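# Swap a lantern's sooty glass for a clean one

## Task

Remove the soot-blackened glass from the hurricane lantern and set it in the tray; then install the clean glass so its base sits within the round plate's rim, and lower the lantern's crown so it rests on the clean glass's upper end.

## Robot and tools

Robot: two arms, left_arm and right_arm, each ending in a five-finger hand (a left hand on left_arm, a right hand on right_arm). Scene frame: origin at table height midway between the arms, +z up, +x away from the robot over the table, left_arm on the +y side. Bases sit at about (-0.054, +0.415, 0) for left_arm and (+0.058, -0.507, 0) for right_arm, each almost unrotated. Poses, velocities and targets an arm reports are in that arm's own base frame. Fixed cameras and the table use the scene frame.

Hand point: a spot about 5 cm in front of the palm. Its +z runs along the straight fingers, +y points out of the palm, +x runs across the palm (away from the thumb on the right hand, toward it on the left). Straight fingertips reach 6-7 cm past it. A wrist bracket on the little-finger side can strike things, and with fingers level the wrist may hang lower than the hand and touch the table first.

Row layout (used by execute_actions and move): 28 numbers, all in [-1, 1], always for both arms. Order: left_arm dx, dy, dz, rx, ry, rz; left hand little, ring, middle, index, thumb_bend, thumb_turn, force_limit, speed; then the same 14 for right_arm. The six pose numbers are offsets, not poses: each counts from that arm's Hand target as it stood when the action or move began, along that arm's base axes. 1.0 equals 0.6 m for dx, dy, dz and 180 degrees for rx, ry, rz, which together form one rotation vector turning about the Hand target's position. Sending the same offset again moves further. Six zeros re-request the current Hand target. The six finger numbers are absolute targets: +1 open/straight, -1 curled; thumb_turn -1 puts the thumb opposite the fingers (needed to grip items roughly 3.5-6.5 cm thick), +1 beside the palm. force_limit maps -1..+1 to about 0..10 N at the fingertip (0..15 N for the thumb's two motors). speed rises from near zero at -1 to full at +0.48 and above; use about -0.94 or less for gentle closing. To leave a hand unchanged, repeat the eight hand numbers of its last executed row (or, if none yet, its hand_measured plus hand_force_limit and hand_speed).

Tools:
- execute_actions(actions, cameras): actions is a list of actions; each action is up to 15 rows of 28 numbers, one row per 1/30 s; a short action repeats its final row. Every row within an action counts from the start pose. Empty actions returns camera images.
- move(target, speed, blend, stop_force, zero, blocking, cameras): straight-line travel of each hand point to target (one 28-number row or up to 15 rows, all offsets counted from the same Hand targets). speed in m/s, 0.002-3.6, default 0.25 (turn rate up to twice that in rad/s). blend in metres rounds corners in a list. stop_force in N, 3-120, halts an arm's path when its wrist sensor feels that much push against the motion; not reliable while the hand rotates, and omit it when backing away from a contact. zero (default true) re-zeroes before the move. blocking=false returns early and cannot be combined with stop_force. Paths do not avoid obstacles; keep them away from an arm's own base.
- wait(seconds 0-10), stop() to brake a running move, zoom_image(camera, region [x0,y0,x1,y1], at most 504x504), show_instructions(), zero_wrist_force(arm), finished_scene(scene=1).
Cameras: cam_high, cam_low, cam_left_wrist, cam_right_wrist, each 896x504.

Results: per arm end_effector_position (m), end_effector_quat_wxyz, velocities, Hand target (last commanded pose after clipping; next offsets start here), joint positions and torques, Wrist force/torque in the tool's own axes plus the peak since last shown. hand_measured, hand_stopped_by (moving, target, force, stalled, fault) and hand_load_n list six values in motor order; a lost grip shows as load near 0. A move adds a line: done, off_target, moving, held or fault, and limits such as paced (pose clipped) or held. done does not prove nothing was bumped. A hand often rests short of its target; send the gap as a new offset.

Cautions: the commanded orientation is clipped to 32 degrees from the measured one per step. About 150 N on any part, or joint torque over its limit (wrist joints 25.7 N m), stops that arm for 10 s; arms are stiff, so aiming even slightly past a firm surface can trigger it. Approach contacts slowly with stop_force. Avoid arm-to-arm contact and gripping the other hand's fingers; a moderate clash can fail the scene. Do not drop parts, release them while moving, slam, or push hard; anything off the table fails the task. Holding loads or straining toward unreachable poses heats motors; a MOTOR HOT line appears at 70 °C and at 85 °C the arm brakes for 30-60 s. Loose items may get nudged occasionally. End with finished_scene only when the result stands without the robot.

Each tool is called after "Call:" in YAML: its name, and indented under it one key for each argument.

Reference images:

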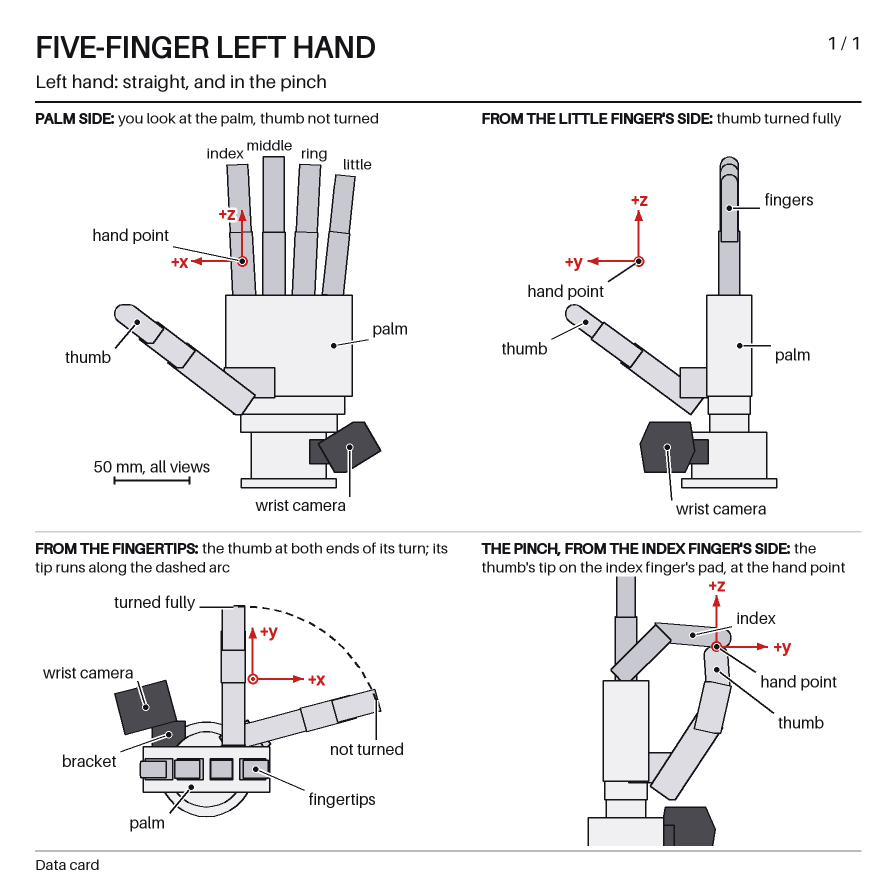

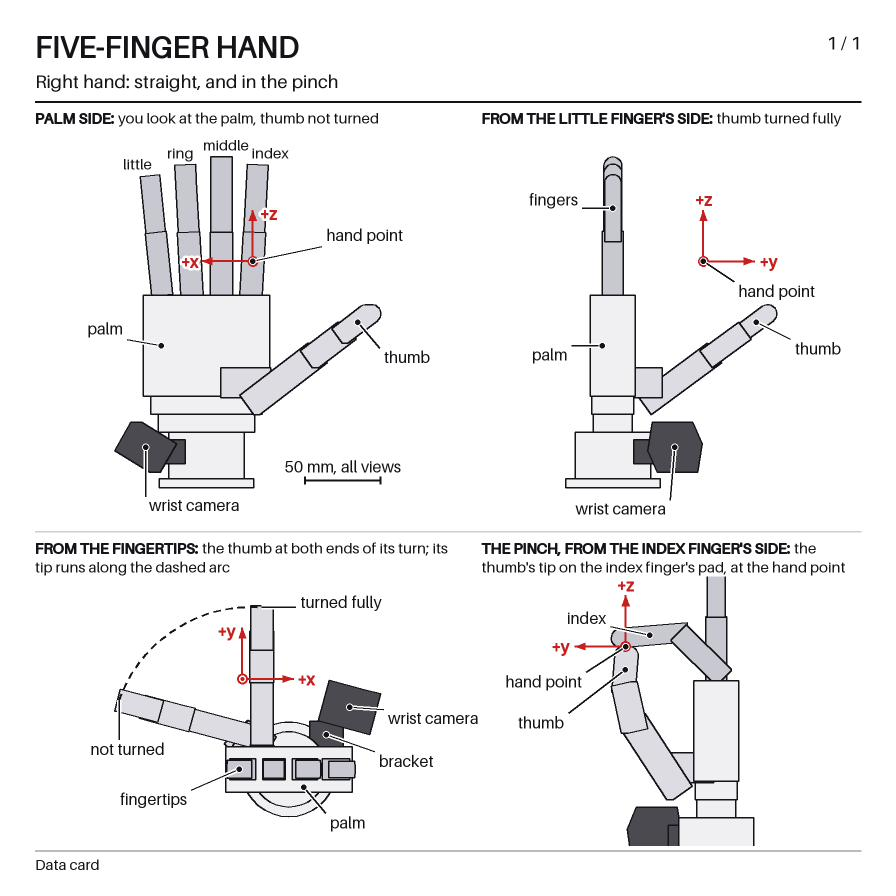

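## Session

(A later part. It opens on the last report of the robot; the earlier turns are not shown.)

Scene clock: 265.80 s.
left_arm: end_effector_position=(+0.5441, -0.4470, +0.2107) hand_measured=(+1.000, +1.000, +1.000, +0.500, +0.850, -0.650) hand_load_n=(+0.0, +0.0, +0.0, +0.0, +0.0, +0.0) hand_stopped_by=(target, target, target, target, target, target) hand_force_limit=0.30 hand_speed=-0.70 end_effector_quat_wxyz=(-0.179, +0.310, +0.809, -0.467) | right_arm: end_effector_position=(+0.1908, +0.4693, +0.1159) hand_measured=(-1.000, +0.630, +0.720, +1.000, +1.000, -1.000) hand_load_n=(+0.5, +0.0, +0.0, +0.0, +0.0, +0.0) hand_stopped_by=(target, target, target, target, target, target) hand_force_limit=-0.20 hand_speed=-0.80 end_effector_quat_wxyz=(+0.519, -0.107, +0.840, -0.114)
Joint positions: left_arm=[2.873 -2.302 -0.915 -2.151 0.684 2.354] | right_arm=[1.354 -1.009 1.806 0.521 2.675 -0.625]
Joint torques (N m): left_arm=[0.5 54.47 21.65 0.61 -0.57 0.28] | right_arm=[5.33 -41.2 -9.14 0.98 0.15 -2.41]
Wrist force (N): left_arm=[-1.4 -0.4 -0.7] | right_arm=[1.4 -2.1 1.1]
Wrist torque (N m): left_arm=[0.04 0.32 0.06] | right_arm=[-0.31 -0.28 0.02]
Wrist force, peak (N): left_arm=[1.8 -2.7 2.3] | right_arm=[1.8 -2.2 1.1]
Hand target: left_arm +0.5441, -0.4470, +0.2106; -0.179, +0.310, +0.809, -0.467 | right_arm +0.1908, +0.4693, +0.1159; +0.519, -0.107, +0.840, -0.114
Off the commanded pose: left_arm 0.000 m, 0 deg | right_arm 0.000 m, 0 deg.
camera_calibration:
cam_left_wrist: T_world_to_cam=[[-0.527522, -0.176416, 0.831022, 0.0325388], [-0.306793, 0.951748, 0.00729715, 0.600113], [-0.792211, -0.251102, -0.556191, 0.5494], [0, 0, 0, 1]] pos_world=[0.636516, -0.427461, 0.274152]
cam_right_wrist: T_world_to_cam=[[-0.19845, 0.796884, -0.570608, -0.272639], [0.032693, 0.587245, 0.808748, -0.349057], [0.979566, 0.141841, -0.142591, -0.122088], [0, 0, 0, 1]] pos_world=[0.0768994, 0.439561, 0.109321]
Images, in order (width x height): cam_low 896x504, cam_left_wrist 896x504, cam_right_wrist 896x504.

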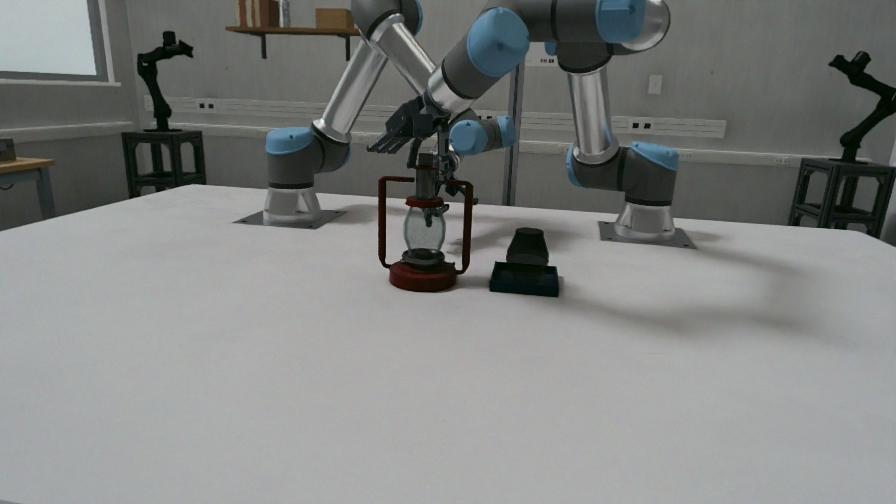

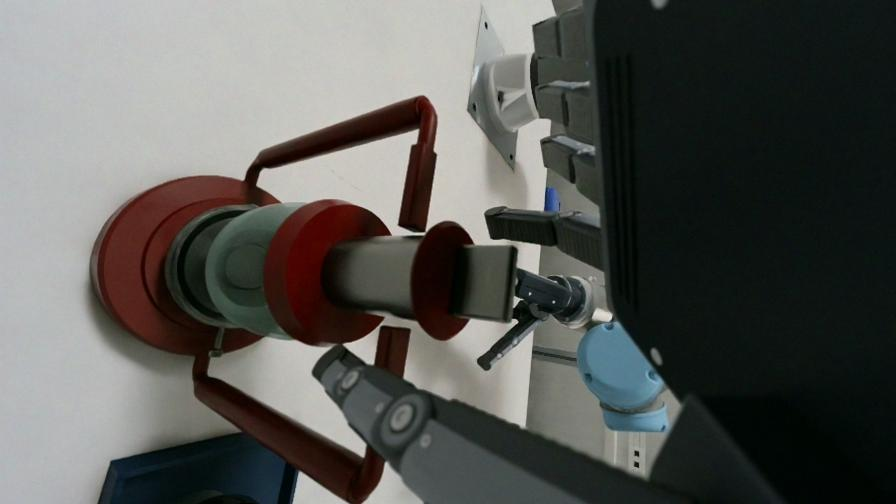

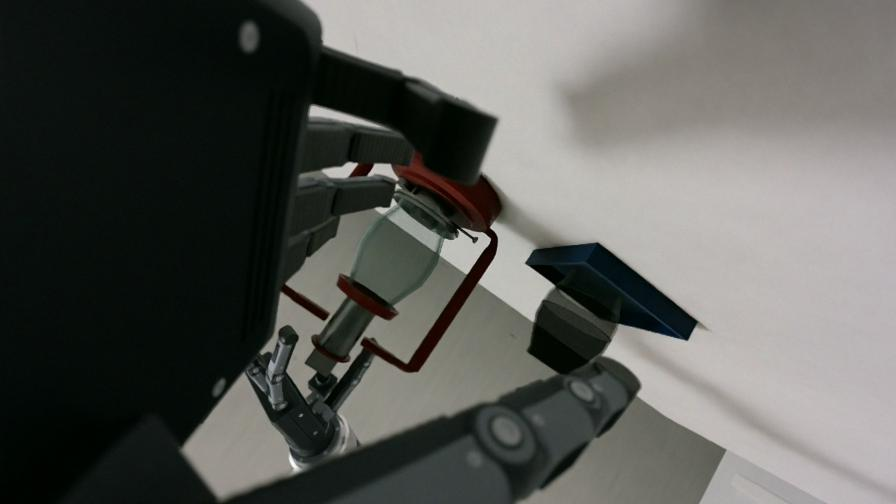

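Call:
move:
  target:
    - [0.005,0.006,0.033,0,0,0,1,1,1,0.95,0.85,-0.65,0.3,-0.5,0,0,0,0,0,0,-1,0.63,0.72,1,1,-1,-0.2,-0.8]
    - [0.01,0.012,0.15,0,0,0,1,1,1,0.95,0.85,-0.65,0.3,-0.5,0,0,0,0,0,0,-1,0.63,0.72,1,1,-1,-0.2,-0.8]
  speed: 0.05
  blend: 0.01
  stop_force: 5
  cameras: ["all"]

Call:
zoom_image:
  camera: "cam_low"
  region: [370, 170, 470, 300]

Call:
zoom_image:
  camera: "cam_high"
  region: [380, 140, 480, 240]

Scene clock: 269.93 s.
left_arm: end_effector_position=(+0.5501, -0.4398, +0.3006) hand_measured=(+1.000, +1.000, +1.000, +0.950, +0.850, -0.650) hand_load_n=(+0.0, +0.0, +0.0, +0.0, +0.0, +0.0) hand_stopped_by=(target, target, target, target, target, target) hand_force_limit=0.30 hand_speed=-0.50 end_effector_quat_wxyz=(-0.179, +0.310, +0.809, -0.467) | right_arm: end_effector_position=(+0.1908, +0.4693, +0.1159) hand_measured=(-1.000, +0.630, +0.720, +1.000, +1.000, -1.000) hand_load_n=(+0.0, +0.0, +0.0, +0.0, +0.0, +0.0) hand_stopped_by=(target, target, target, target, target, target) hand_force_limit=-0.20 hand_speed=-0.80 end_effector_quat_wxyz=(+0.519, -0.107, +0.840, -0.114)
Joint positions: left_arm=[2.884 -2.328 -0.639 -2.413 0.691 2.368] | right_arm=[1.354 -1.009 1.806 0.521 2.675 -0.625]
Joint torques (N m): left_arm=[-5.02 60.95 13.61 0.6 -1.1 -1.74] | right_arm=[5.86 -40.09 -10.18 1.02 0.24 -2.4]
Wrist force (N): left_arm=[-1.2 -0.4 -0.8] | right_arm=[1.7 -2.1 0.8]
Wrist torque (N m): left_arm=[0.07 0.28 0.00] | right_arm=[-0.28 -0.31 0.04]
Wrist force, peak (N): left_arm=[-1.4 -1.0 -1.1] | right_arm=[1.7 -2.3 0.9]
Hand target: left_arm +0.5501, -0.4398, +0.3006; -0.179, +0.310, +0.809, -0.467 | right_arm +0.1908, +0.4693, +0.1159; +0.519, -0.107, +0.840, -0.114
Off the commanded pose: left_arm 0.000 m, 0 deg | right_arm 0.000 m, 0 deg.
move: done
camera_calibration:
cam_left_wrist: T_world_to_cam=[[-0.527522, -0.176416, 0.831022, -0.0378179], [-0.306793, 0.951748, 0.00729715, 0.594445], [-0.792211, -0.251102, -0.556191, 0.606018], [0, 0, 0, 1]] pos_world=[0.642516, -0.420261, 0.364152]
cam_right_wrist: T_world_to_cam=[[-0.19845, 0.796884, -0.570608, -0.272639], [0.032693, 0.587245, 0.808748, -0.349057], [0.979566, 0.141841, -0.142591, -0.122088], [0, 0, 0, 1]] pos_world=[0.0768994, 0.439561, 0.109321]

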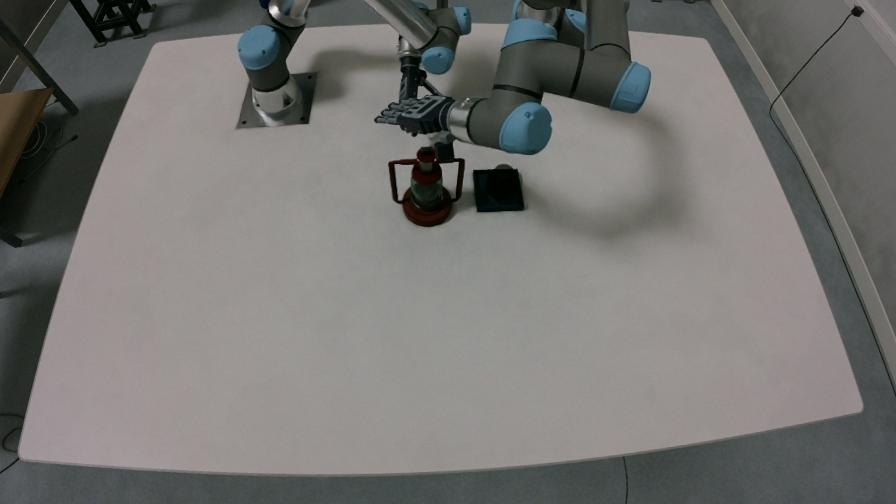

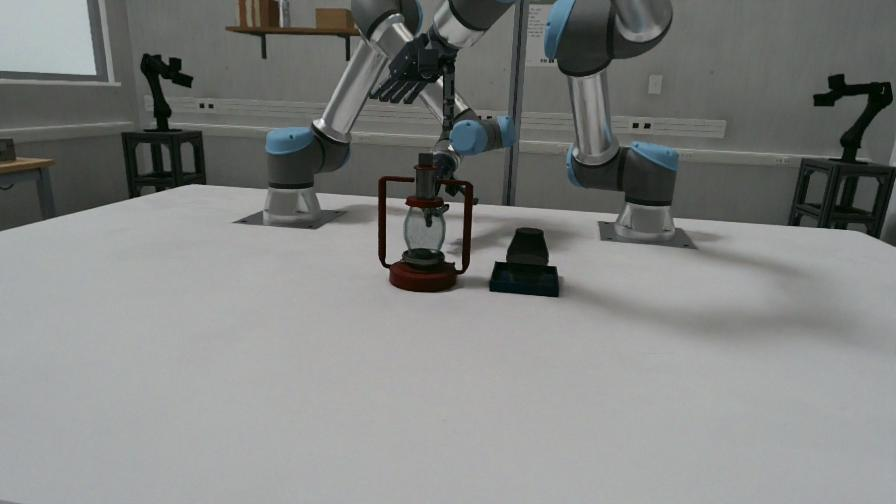

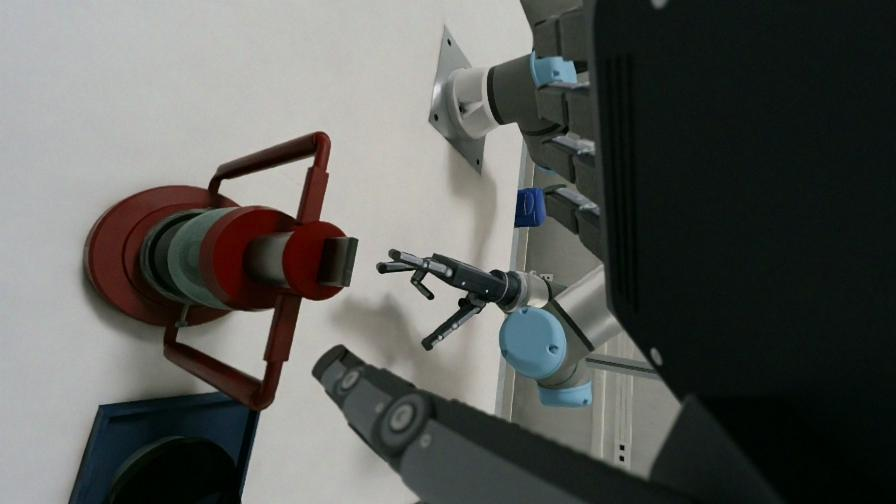

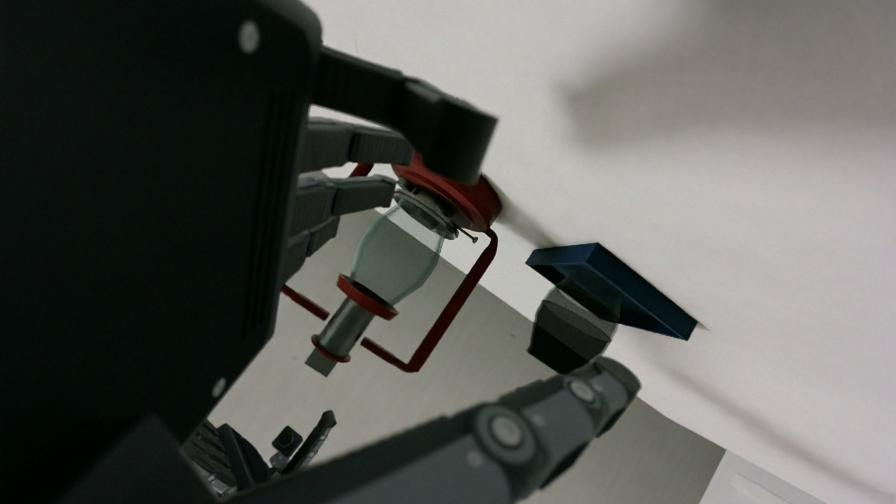

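Scaled by 3.877 from the camera's 896x504 image, which has a finer 1280x720 frame.

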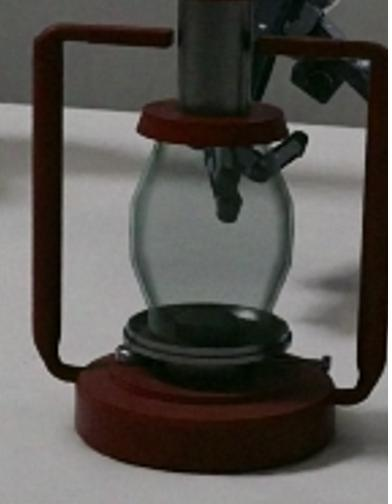

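Scaled by 5.040 from the camera's 896x504 image, which has a finer 1280x720 frame.

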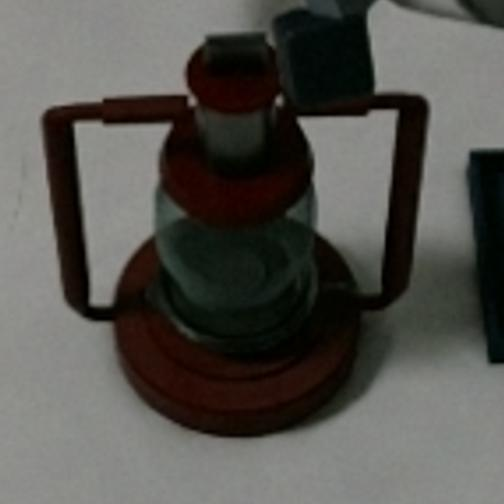

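Call:
zoom_image:
  camera: "cam_left_wrist"
  region: [70, 120, 370, 420]

Scaled by 1.680 from the camera's 896x504 image, which has a finer 1280x720 frame.

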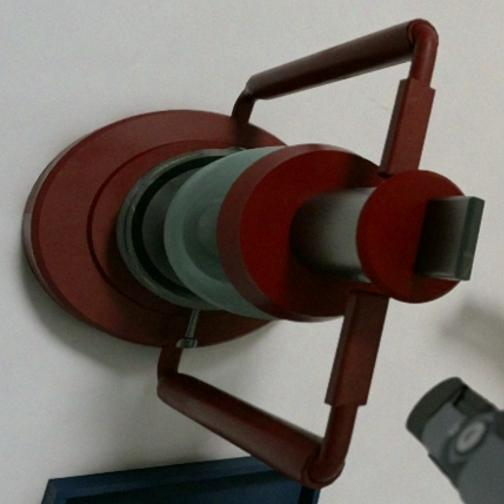

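Call:
zoom_image:
  camera: "cam_high"
  region: [400, 165, 460, 215]

Call:
zoom_image:
  camera: "cam_left_wrist"
  region: [125, 185, 235, 335]

Scaled by 8.400 from the camera's 896x504 image, which has a finer 1280x720 frame.

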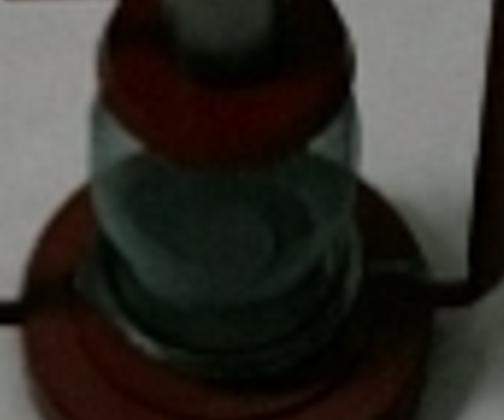

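Scaled by 3.360 from the camera's 896x504 image, which has a finer 1280x720 frame.

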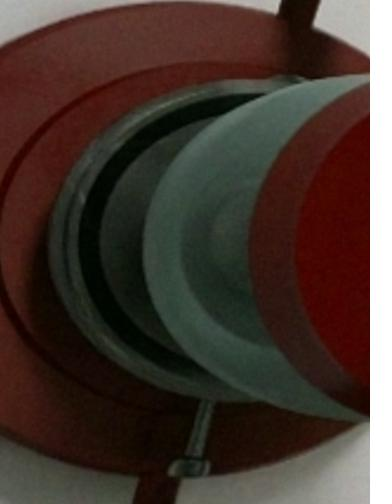

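Call:
move:
  target:
    - [0,0,0,0,0,0,1,1,1,0.95,0.85,-0.65,0.3,-0.5,0.0,-0.31,0.02,0,0,0.2,-1,0.63,0.72,1,1,-1,-0.2,-0.8]
    - [0,0,0,0,0,0,1,1,1,0.95,0.85,-0.65,0.3,-0.5,0.265,-0.36,0.0,0,0,0.4556,-1,0.63,0.72,1,1,-1,-0.2,-0.8]
  speed: 0.2
  blend: 0.03
  cameras: ["all"]

Scene clock: 274.03 s.
left_arm: end_effector_position=(+0.5501, -0.4398, +0.3007) hand_measured=(+1.000, +1.000, +1.000, +0.950, +0.850, -0.650) hand_load_n=(+0.0, +0.0, +0.0, +0.0, +0.0, +0.0) hand_stopped_by=(target, target, target, target, target, target) hand_force_limit=0.30 hand_speed=-0.50 end_effector_quat_wxyz=(-0.179, +0.310, +0.809, -0.467) | right_arm: end_effector_position=(+0.1893, +0.3246, +0.1247) hand_measured=(-1.000, +0.630, +0.720, +1.000, +1.000, -1.000) hand_load_n=(+0.0, +0.0, +0.0, +0.0, +0.0, +0.0) hand_stopped_by=(target, target, target, target, target, target) hand_force_limit=-0.20 hand_speed=-0.80 end_effector_quat_wxyz=(+0.535, -0.301, +0.789, +0.007)
Joint positions: left_arm=[2.884 -2.328 -0.639 -2.414 0.691 2.368] | right_arm=[0.719 -1.906 2.598 -0.227 1.878 -1.772]
Joint torques (N m): left_arm=[-5.14 61.18 13.39 -0.65 -1.84 -1.69] | right_arm=[8.75 -1.91 -23.42 -1.3 1.52 2.67]
Wrist force (N): left_arm=[-1.5 -0.4 -0.7] | right_arm=[1.7 -2.0 0.8]
Wrist torque (N m): left_arm=[0.05 0.33 -0.02] | right_arm=[-0.27 -0.34 -0.04]
Wrist force, peak (N): left_arm=[-1.6 -0.5 -0.8] | right_arm=[0.3 -5.7 1.5]
Hand target: left_arm +0.5501, -0.4398, +0.3006; -0.179, +0.310, +0.809, -0.467 | right_arm +0.1893, +0.3246, +0.1247; +0.535, -0.301, +0.789, +0.007 (not the last commanded pose)
Off the commanded pose: left_arm 0.000 m, 0 deg | right_arm 0.176 m, 55 deg.
move: held (right_arm; a check stopped the path); path passed 0 of 2 targets; limits=held
pose unreachable (right arm): on one or more control steps of this call, first in action 0 (counted from 0), this arm could not follow its commanded pose, so it was not sent that pose on those steps. It may still have moved: this result reports where it is.
cause: moving toward the commanded pose would bring two parts of the arm too close to each other (joints 3 (elbow) to 5 (wrist 2) lie between them).
camera_calibration:
cam_left_wrist: T_world_to_cam=[[-0.527522, -0.176416, 0.831022, -0.0378179], [-0.306793, 0.951748, 0.00729715, 0.594445], [-0.792211, -0.251102, -0.556191, 0.606018], [0, 0, 0, 1]] pos_world=[0.642516, -0.420261, 0.364152]
cam_right_wrist: T_world_to_cam=[[-0.532961, 0.616784, -0.579249, -0.0297869], [-0.246566, 0.54166, 0.803623, -0.202896], [0.809418, 0.571123, -0.136606, -0.206765], [0, 0, 0, 1]] pos_world=[0.101457, 0.246361, 0.117552]

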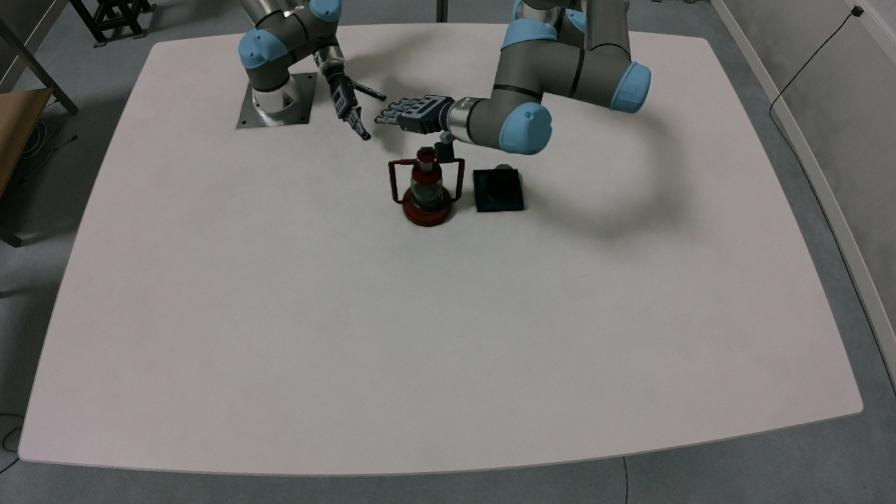

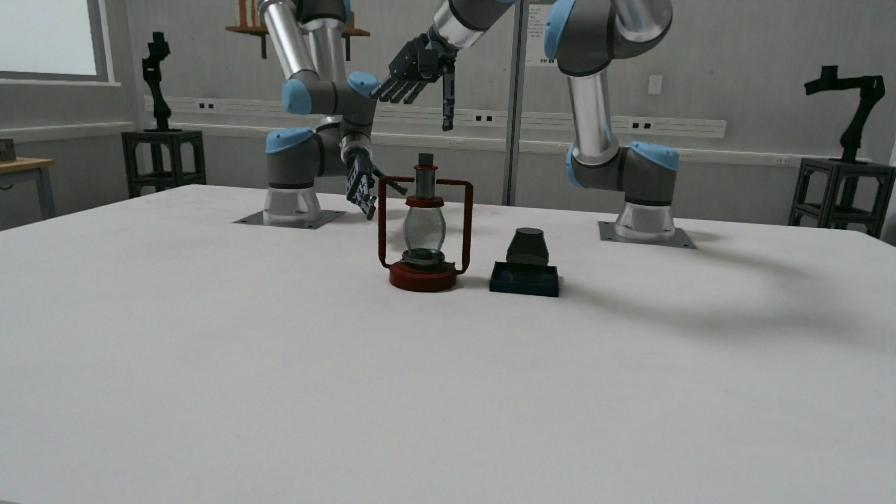

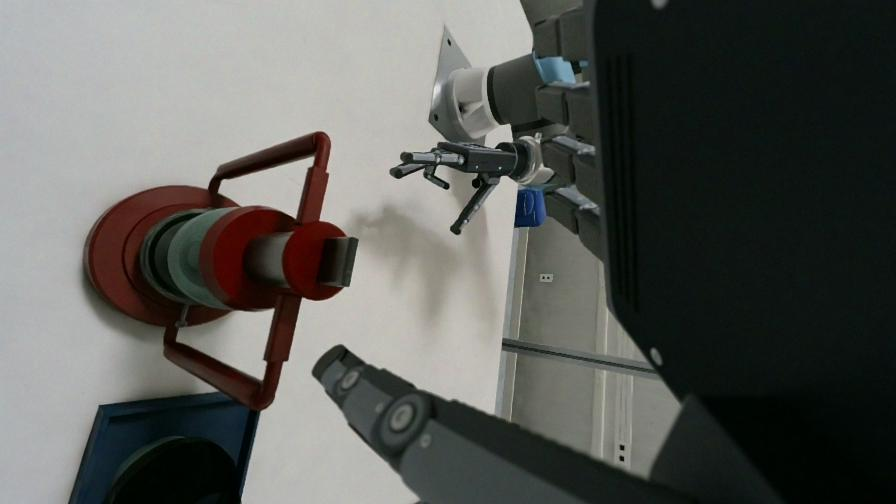

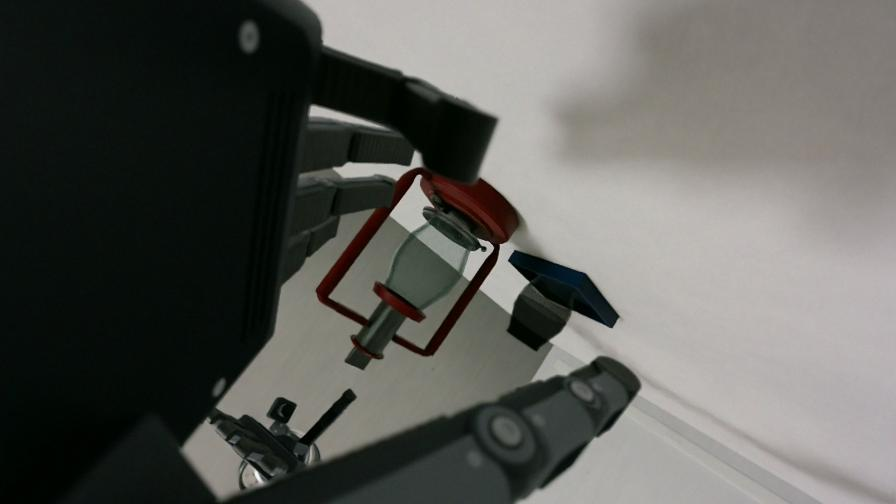

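Call:
zoom_image:
  camera: "cam_right_wrist"
  region: [310, 150, 530, 380]

Call:
zoom_image:
  camera: "cam_right_wrist"
  region: [390, 170, 510, 290]

Scaled by 2.191 from the camera's 896x504 image, which has a finer 1280x720 frame.

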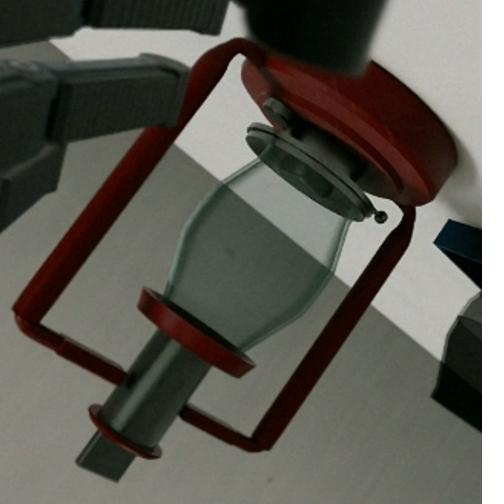

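Scaled by 4.200 from the camera's 896x504 image, which has a finer 1280x720 frame.

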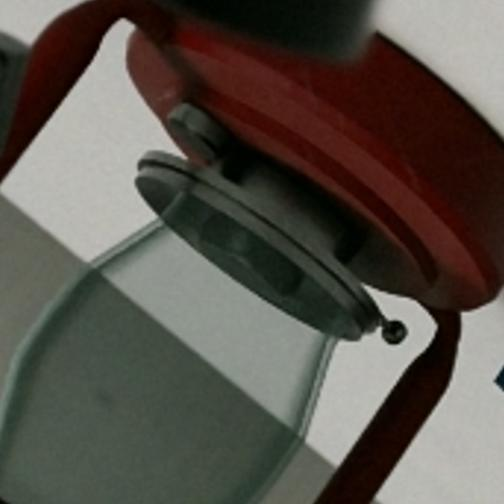

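Call:
move:
  target: [0,0,0,0,0,0,1,1,1,0.95,0.85,-0.65,0.3,-0.5,0.1345,0.009,0.042,0,0,0.055,-1,0.63,0.72,1,1,-1,-0.2,-0.8]
  speed: 0.1
  stop_force: 8
  cameras: ["cam_right_wrist","cam_low"]

Scene clock: 277.90 s.
left_arm: end_effector_position=(+0.5501, -0.4398, +0.3007) hand_measured=(+1.000, +1.000, +1.000, +0.950, +0.850, -0.650) hand_load_n=(+0.0, +0.0, +0.0, +0.0, +0.0, +0.0) hand_stopped_by=(target, target, target, target, target, target) hand_force_limit=0.30 hand_speed=-0.50 end_effector_quat_wxyz=(-0.179, +0.310, +0.809, -0.467) | right_arm: end_effector_position=(+0.2699, +0.3300, +0.1499) hand_measured=(-1.000, +0.630, +0.720, +1.000, +1.000, -1.000) hand_load_n=(+0.0, +0.0, +0.0, +0.0, +0.0, +0.0) hand_stopped_by=(target, target, target, target, target, target) hand_force_limit=-0.20 hand_speed=-0.80 end_effector_quat_wxyz=(+0.532, -0.368, +0.760, +0.053)
Joint positions: left_arm=[2.884 -2.328 -0.639 -2.414 0.691 2.368] | right_arm=[0.16 -1.917 2.525 -0.134 1.22 -2.097]
Joint torques (N m): left_arm=[-4.77 60.56 13.57 -0.59 -1.77 -1.65] | right_arm=[-7.19 2.79 -25.61 -0.52 -1.75 -2.64]
Wrist force (N): left_arm=[-1.3 -0.5 -0.6] | right_arm=[1.6 -2.2 0.8]
Wrist torque (N m): left_arm=[0.04 0.31 0.00] | right_arm=[-0.29 -0.30 -0.06]
Wrist force, peak (N): left_arm=[-1.5 -0.6 -0.8] | right_arm=[1.0 -3.0 1.2]
Hand target: left_arm +0.5501, -0.4398, +0.3006; -0.179, +0.310, +0.809, -0.467 | right_arm +0.2700, +0.3300, +0.1499; +0.532, -0.368, +0.760, +0.053
Off the commanded pose: left_arm 0.000 m, 0 deg | right_arm 0.000 m, 0 deg.
move: done
camera_calibration:
cam_right_wrist: T_world_to_cam=[[-0.630955, 0.516105, -0.579251, 0.0842304], [-0.336088, 0.491104, 0.803655, -0.165425], [0.699243, 0.70175, -0.136408, -0.285054], [0, 0, 0, 1]] pos_world=[0.19687, 0.237805, 0.142852]
Images, in order (width x height): cam_low 896x504, cam_right_wrist 896x504.

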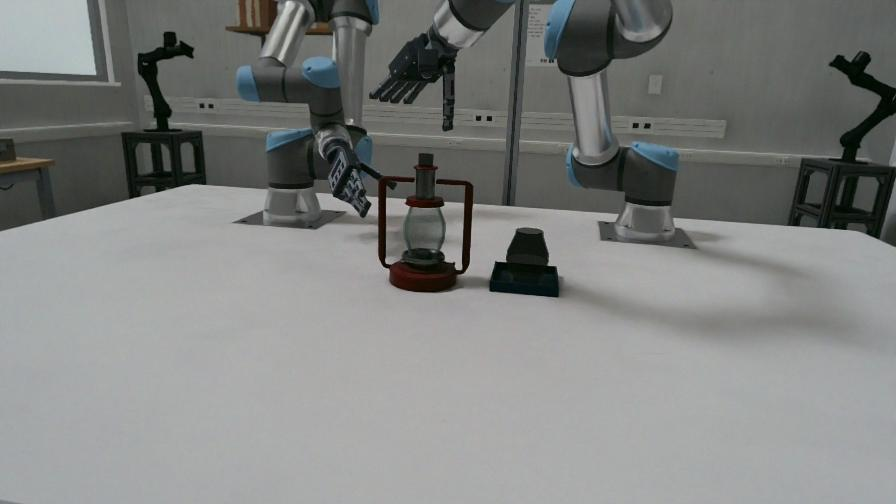

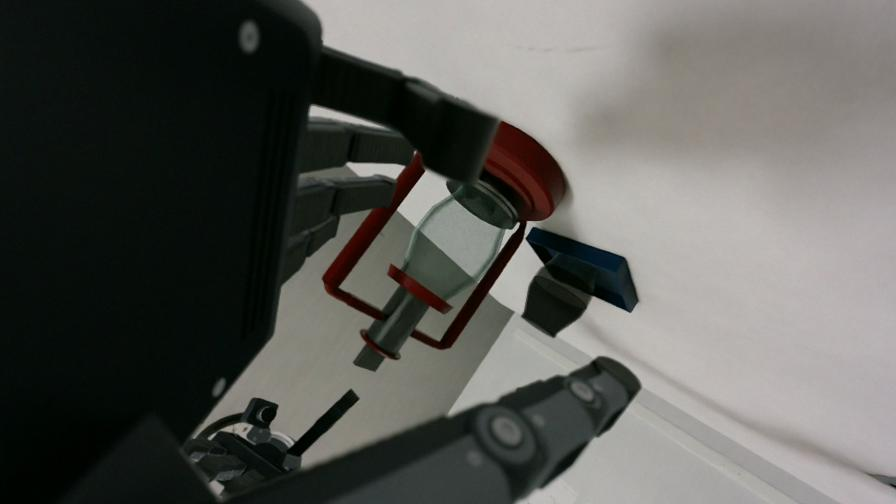

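Call:
zoom_image:
  camera: "cam_right_wrist"
  region: [430, 160, 550, 250]

Call:
zoom_image:
  camera: "cam_right_wrist"
  region: [310, 110, 580, 380]

Scaled by 4.200 from the camera's 896x504 image, which has a finer 1280x720 frame.

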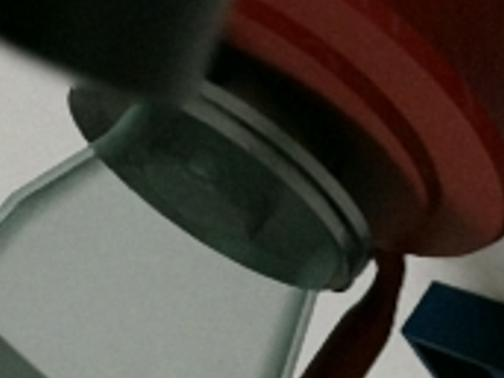

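Scaled by 1.867 from the camera's 896x504 image, which has a finer 1280x720 frame.

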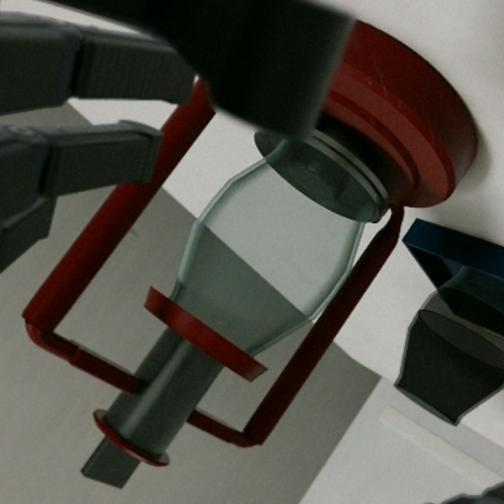

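Call:
execute_actions:
  actions:
    - [[0,0,0,0,0,0,1,1,1,0.95,0.85,-0.65,0.3,-0.5,0,0,0,0,0,0,1,1,1,1,1,-1,-0.2,0.2]]
    - [[0,0,0,0,0,0,1,1,1,0.95,0.85,-0.65,0.3,-0.5,0,0,0,0,0,0,1,1,1,1,1,-1,-0.2,0.2]]
  cameras: ["cam_right_wrist"]

Call:
zoom_image:
  camera: "cam_right_wrist"
  region: [440, 170, 530, 240]

Scene clock: 280.70 s.
left_arm: end_effector_position=(+0.5501, -0.4398, +0.3007) hand_measured=(+1.000, +1.000, +1.000, +0.950, +0.850, -0.650) hand_load_n=(+0.0, +0.0, -0.5, +0.0, +0.0, +0.0) hand_stopped_by=(target, target, target, target, target, target) hand_force_limit=0.30 hand_speed=-0.50 end_effector_quat_wxyz=(-0.179, +0.310, +0.809, -0.467) | right_arm: end_effector_position=(+0.2700, +0.3300, +0.1499) hand_measured=(+1.000, +1.000, +1.000, +1.000, +1.000, -1.000) hand_load_n=(-0.5, +0.0, +0.0, +0.5, +0.0, -0.5) hand_stopped_by=(target, target, target, target, target, target) hand_force_limit=-0.20 hand_speed=0.20 end_effector_quat_wxyz=(+0.532, -0.368, +0.760, +0.053)
Joint positions: left_arm=[2.884 -2.328 -0.639 -2.414 0.691 2.368] | right_arm=[0.16 -1.917 2.525 -0.134 1.22 -2.097]
Joint torques (N m): left_arm=[-4.85 60.36 14.16 -0.61 -1.69 -1.63] | right_arm=[-4.58 1.75 -21.06 1.14 0.95 -2.85]
Wrist force (N): left_arm=[-1.0 -0.7 -0.7] | right_arm=[1.7 -2.1 0.9]
Wrist torque (N m): left_arm=[0.01 0.26 0.02] | right_arm=[-0.29 -0.31 -0.04]
Wrist force, peak (N): left_arm=[-1.6 -0.6 -0.7] | right_arm=[1.7 -2.4 0.8]
Hand target: left_arm +0.5501, -0.4398, +0.3006; -0.179, +0.310, +0.809, -0.467 | right_arm +0.2700, +0.3300, +0.1499; +0.532, -0.368, +0.760, +0.053
Off the commanded pose: left_arm 0.000 m, 0 deg | right_arm 0.000 m, 0 deg.
camera_calibration:
cam_right_wrist: T_world_to_cam=[[-0.630937, 0.516079, -0.579293, 0.0842392], [-0.336121, 0.491131, 0.803625, -0.165421], [0.699243, 0.701749, -0.136408, -0.285054], [0, 0, 0, 1]] pos_world=[0.19687, 0.237805, 0.142852]
Images, in order (width x height): cam_right_wrist 896x504.

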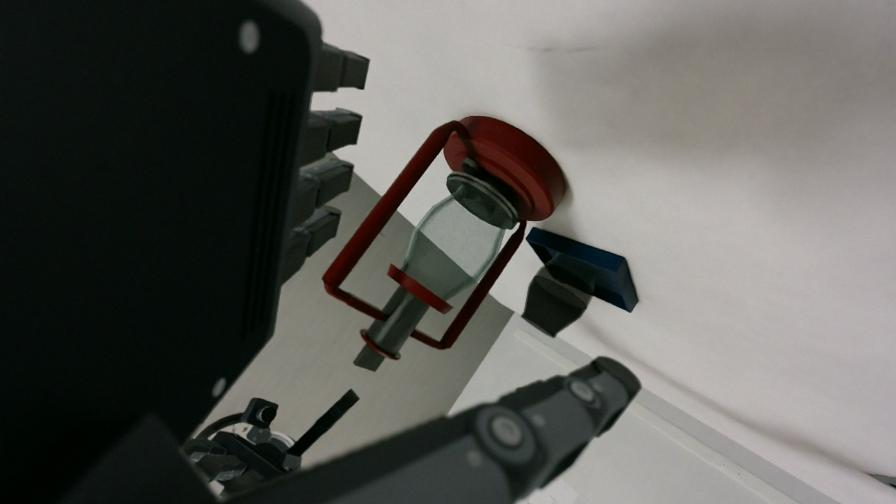

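Scaled by 5.600 from the camera's 896x504 image, which has a finer 1280x720 frame.

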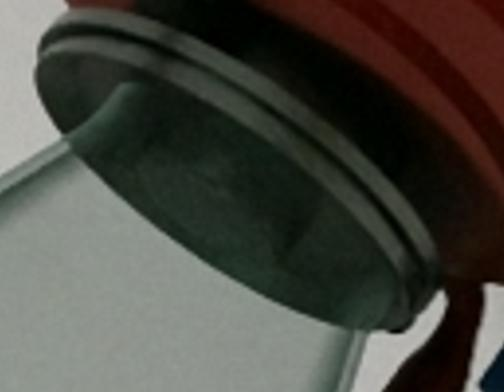

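Call:
execute_actions:
  actions:
    - [[0,0,0,0,0,0,1,1,1,0.95,0.85,-0.65,0.3,-0.5,0,0,0,0,0,0,1,-0.8,-0.8,-0.8,1,-1,-0.4,0.2]]
    - [[0,0,0,0,0,0,1,1,1,0.95,0.85,-0.65,0.3,-0.5,0,0,0,0,0,0,1,-0.8,-0.8,-0.8,1,-1,-0.4,0.2]]

Call:
move:
  target:
    - [0,0,0,0,0,0,1,1,1,0.95,0.85,-0.65,0.3,-0.5,-0.033,0.2,0.017,0,0,-0.205,1,-0.8,-0.8,-0.8,1,-1,-0.4,0.2]
    - [0,0,0,0,0,0,1,1,1,0.95,0.85,-0.65,0.3,-0.5,0.05,0.338,0.0,0,0,-0.205,1,-0.8,-0.8,-0.8,1,-1,-0.4,0.2]
  speed: 0.15
  blend: 0.02
  cameras: ["all"]

Scene clock: 285.27 s.
left_arm: end_effector_position=(+0.5501, -0.4398, +0.3006) hand_measured=(+1.000, +1.000, +1.000, +0.950, +0.850, -0.650) hand_load_n=(+0.0, +0.0, +0.0, +0.0, +0.0, +0.0) hand_stopped_by=(target, target, target, target, target, target) hand_force_limit=0.30 hand_speed=-0.50 end_effector_quat_wxyz=(-0.179, +0.310, +0.809, -0.467) | right_arm: end_effector_position=(+0.2700, +0.3300, +0.1499) hand_measured=(+1.000, -0.800, -0.800, -0.800, +1.000, -1.000) hand_load_n=(+0.0, +0.0, +0.0, +0.0, +0.5, +0.0) hand_stopped_by=(target, target, target, target, target, target) hand_force_limit=-0.40 hand_speed=0.20 end_effector_quat_wxyz=(+0.532, -0.368, +0.760, +0.053)
Joint positions: left_arm=[2.884 -2.328 -0.639 -2.414 0.691 2.368] | right_arm=[0.16 -1.917 2.525 -0.134 1.22 -2.097]
Joint torques (N m): left_arm=[-4.65 60.06 14.68 -0.62 -1.65 -1.65] | right_arm=[2.44 -1.84 -14.37 1.05 -1.34 -2.5]
Wrist force (N): left_arm=[-1.4 -0.3 -0.9] | right_arm=[1.7 -2.1 0.6]
Wrist torque (N m): left_arm=[0.08 0.31 -0.01] | right_arm=[-0.27 -0.33 -0.05]
Wrist force, peak (N): left_arm=[-1.5 -0.5 -0.8] | right_arm=[1.7 -2.4 0.9]
Hand target: left_arm +0.5501, -0.4398, +0.3006; -0.179, +0.310, +0.809, -0.467 | right_arm +0.2700, +0.3300, +0.1499; +0.532, -0.368, +0.760, +0.053
Off the commanded pose: left_arm 0.000 m, 0 deg | right_arm 0.000 m, 0 deg.

Scene clock: 288.53 s.
left_arm: end_effector_position=(+0.5501, -0.4398, +0.3006) hand_measured=(+1.000, +1.000, +1.000, +0.950, +0.850, -0.650) hand_load_n=(+0.0, +0.0, +0.0, +0.0, +0.0, +0.0) hand_stopped_by=(target, target, target, target, target, target) hand_force_limit=0.30 hand_speed=-0.50 end_effector_quat_wxyz=(-0.179, +0.310, +0.809, -0.467) | right_arm: end_effector_position=(+0.3000, +0.5327, +0.1499) hand_measured=(+1.000, -0.800, -0.800, -0.800, +1.000, -1.000) hand_load_n=(+0.0, +0.0, +0.0, +0.0, -0.5, +0.0) hand_stopped_by=(target, target, target, target, target, target) hand_force_limit=-0.40 hand_speed=0.20 end_effector_quat_wxyz=(+0.522, -0.109, +0.838, -0.118)
Joint positions: left_arm=[2.884 -2.328 -0.639 -2.414 0.691 2.368] | right_arm=[1.164 -1 1.584 0.41 2.606 -1]
Joint torques (N m): left_arm=[-4.85 59.67 14.83 -0.58 -1.55 -1.52] | right_arm=[9.1 -34.14 -24.01 0.43 2.57 1.59]
Wrist force (N): left_arm=[-1.3 -0.5 -0.7] | right_arm=[1.3 -1.8 0.7]
Wrist torque (N m): left_arm=[0.05 0.30 0.00] | right_arm=[-0.21 -0.28 -0.07]
Wrist force, peak (N): left_arm=[-1.4 -0.7 -0.9] | right_arm=[2.2 -2.8 0.4]
Hand target: left_arm +0.5501, -0.4398, +0.3006; -0.179, +0.310, +0.809, -0.467 | right_arm +0.3000, +0.5328, +0.1499; +0.522, -0.109, +0.838, -0.118
Off the commanded pose: left_arm 0.000 m, 0 deg | right_arm 0.000 m, 0 deg.
move: done
camera_calibration:
cam_left_wrist: T_world_to_cam=[[-0.527522, -0.176416, 0.831022, -0.0378179], [-0.306793, 0.951748, 0.00729715, 0.594445], [-0.792211, -0.251102, -0.556191, 0.606018], [0, 0, 0, 1]] pos_world=[0.642516, -0.420261, 0.364152]
cam_right_wrist: T_world_to_cam=[[-0.194699, 0.791541, -0.579271, -0.279015], [0.0262157, 0.594561, 0.803623, -0.418652], [0.980513, 0.141279, -0.136511, -0.234128], [0, 0, 0, 1]] pos_world=[0.186216, 0.502843, 0.142852]

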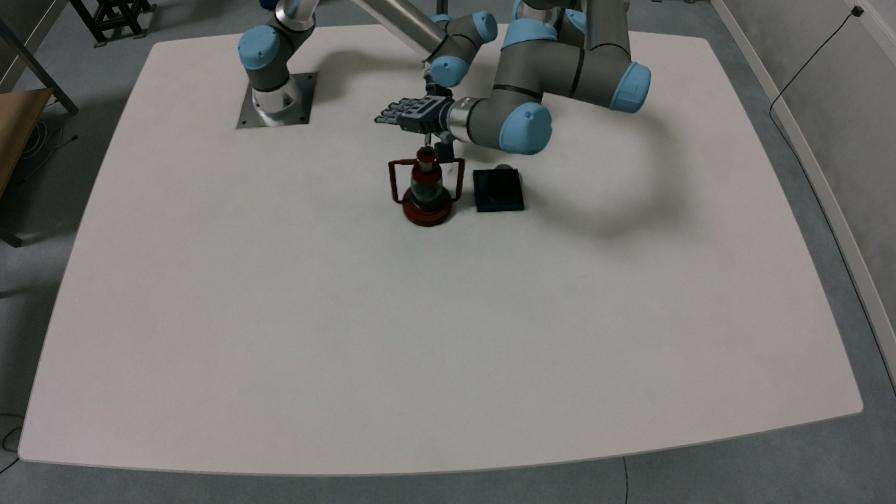

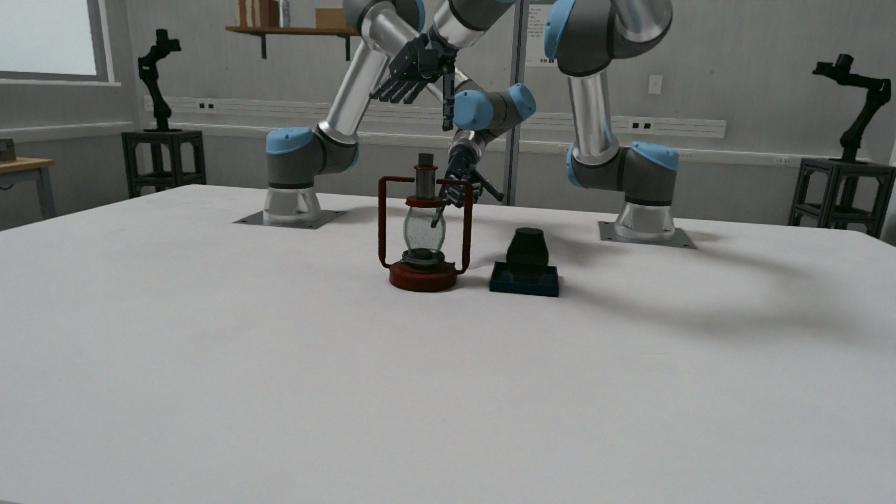

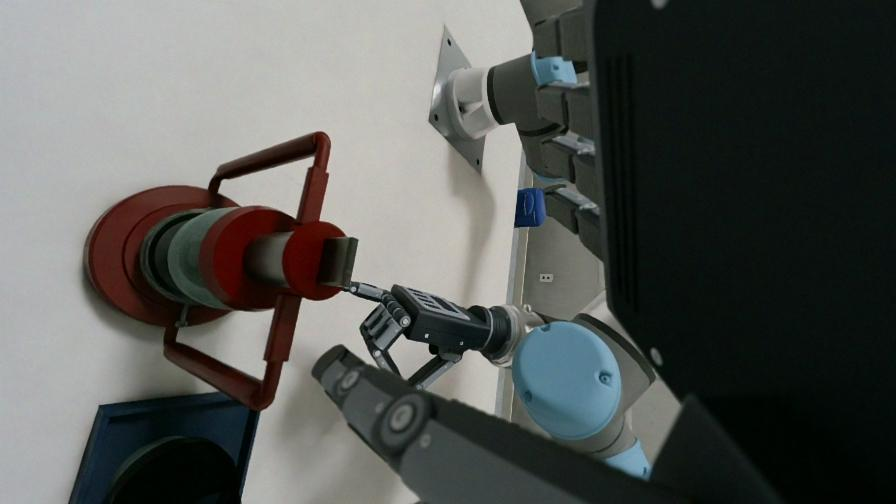

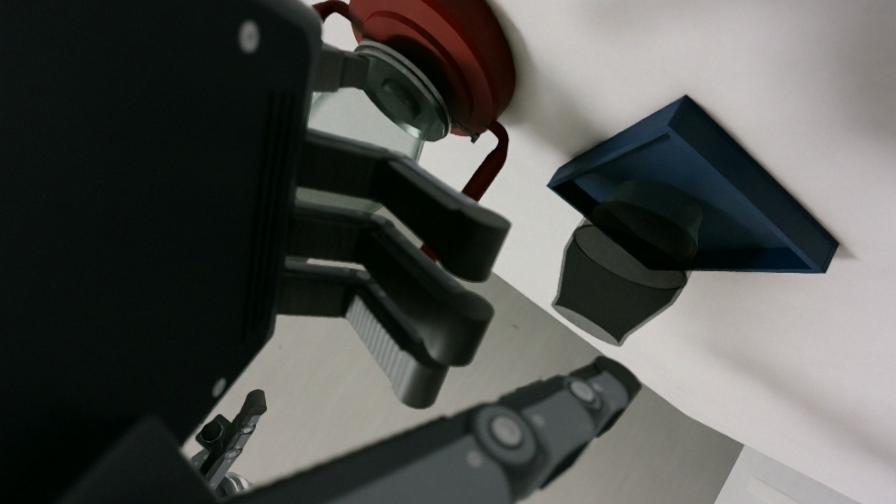

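Call:
zoom_image:
  camera: "cam_right_wrist"
  region: [300, 0, 520, 180]

Call:
zoom_image:
  camera: "cam_low"
  region: [395, 180, 485, 270]

Scaled by 2.291 from the camera's 896x504 image, which has a finer 1280x720 frame.

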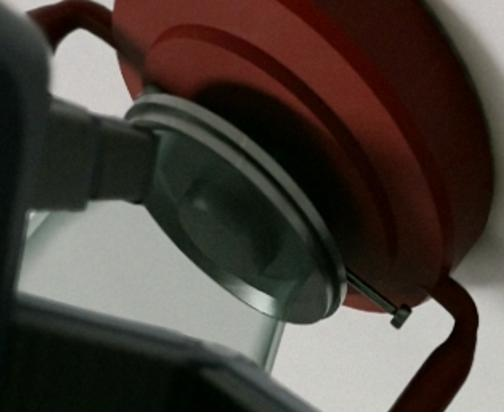

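Scaled by 5.600 from the camera's 896x504 image, which has a finer 1280x720 frame.

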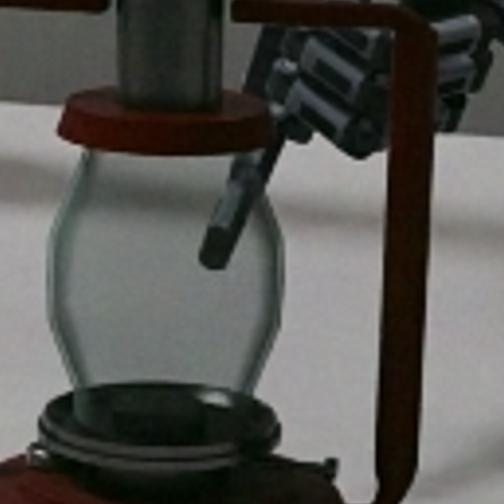

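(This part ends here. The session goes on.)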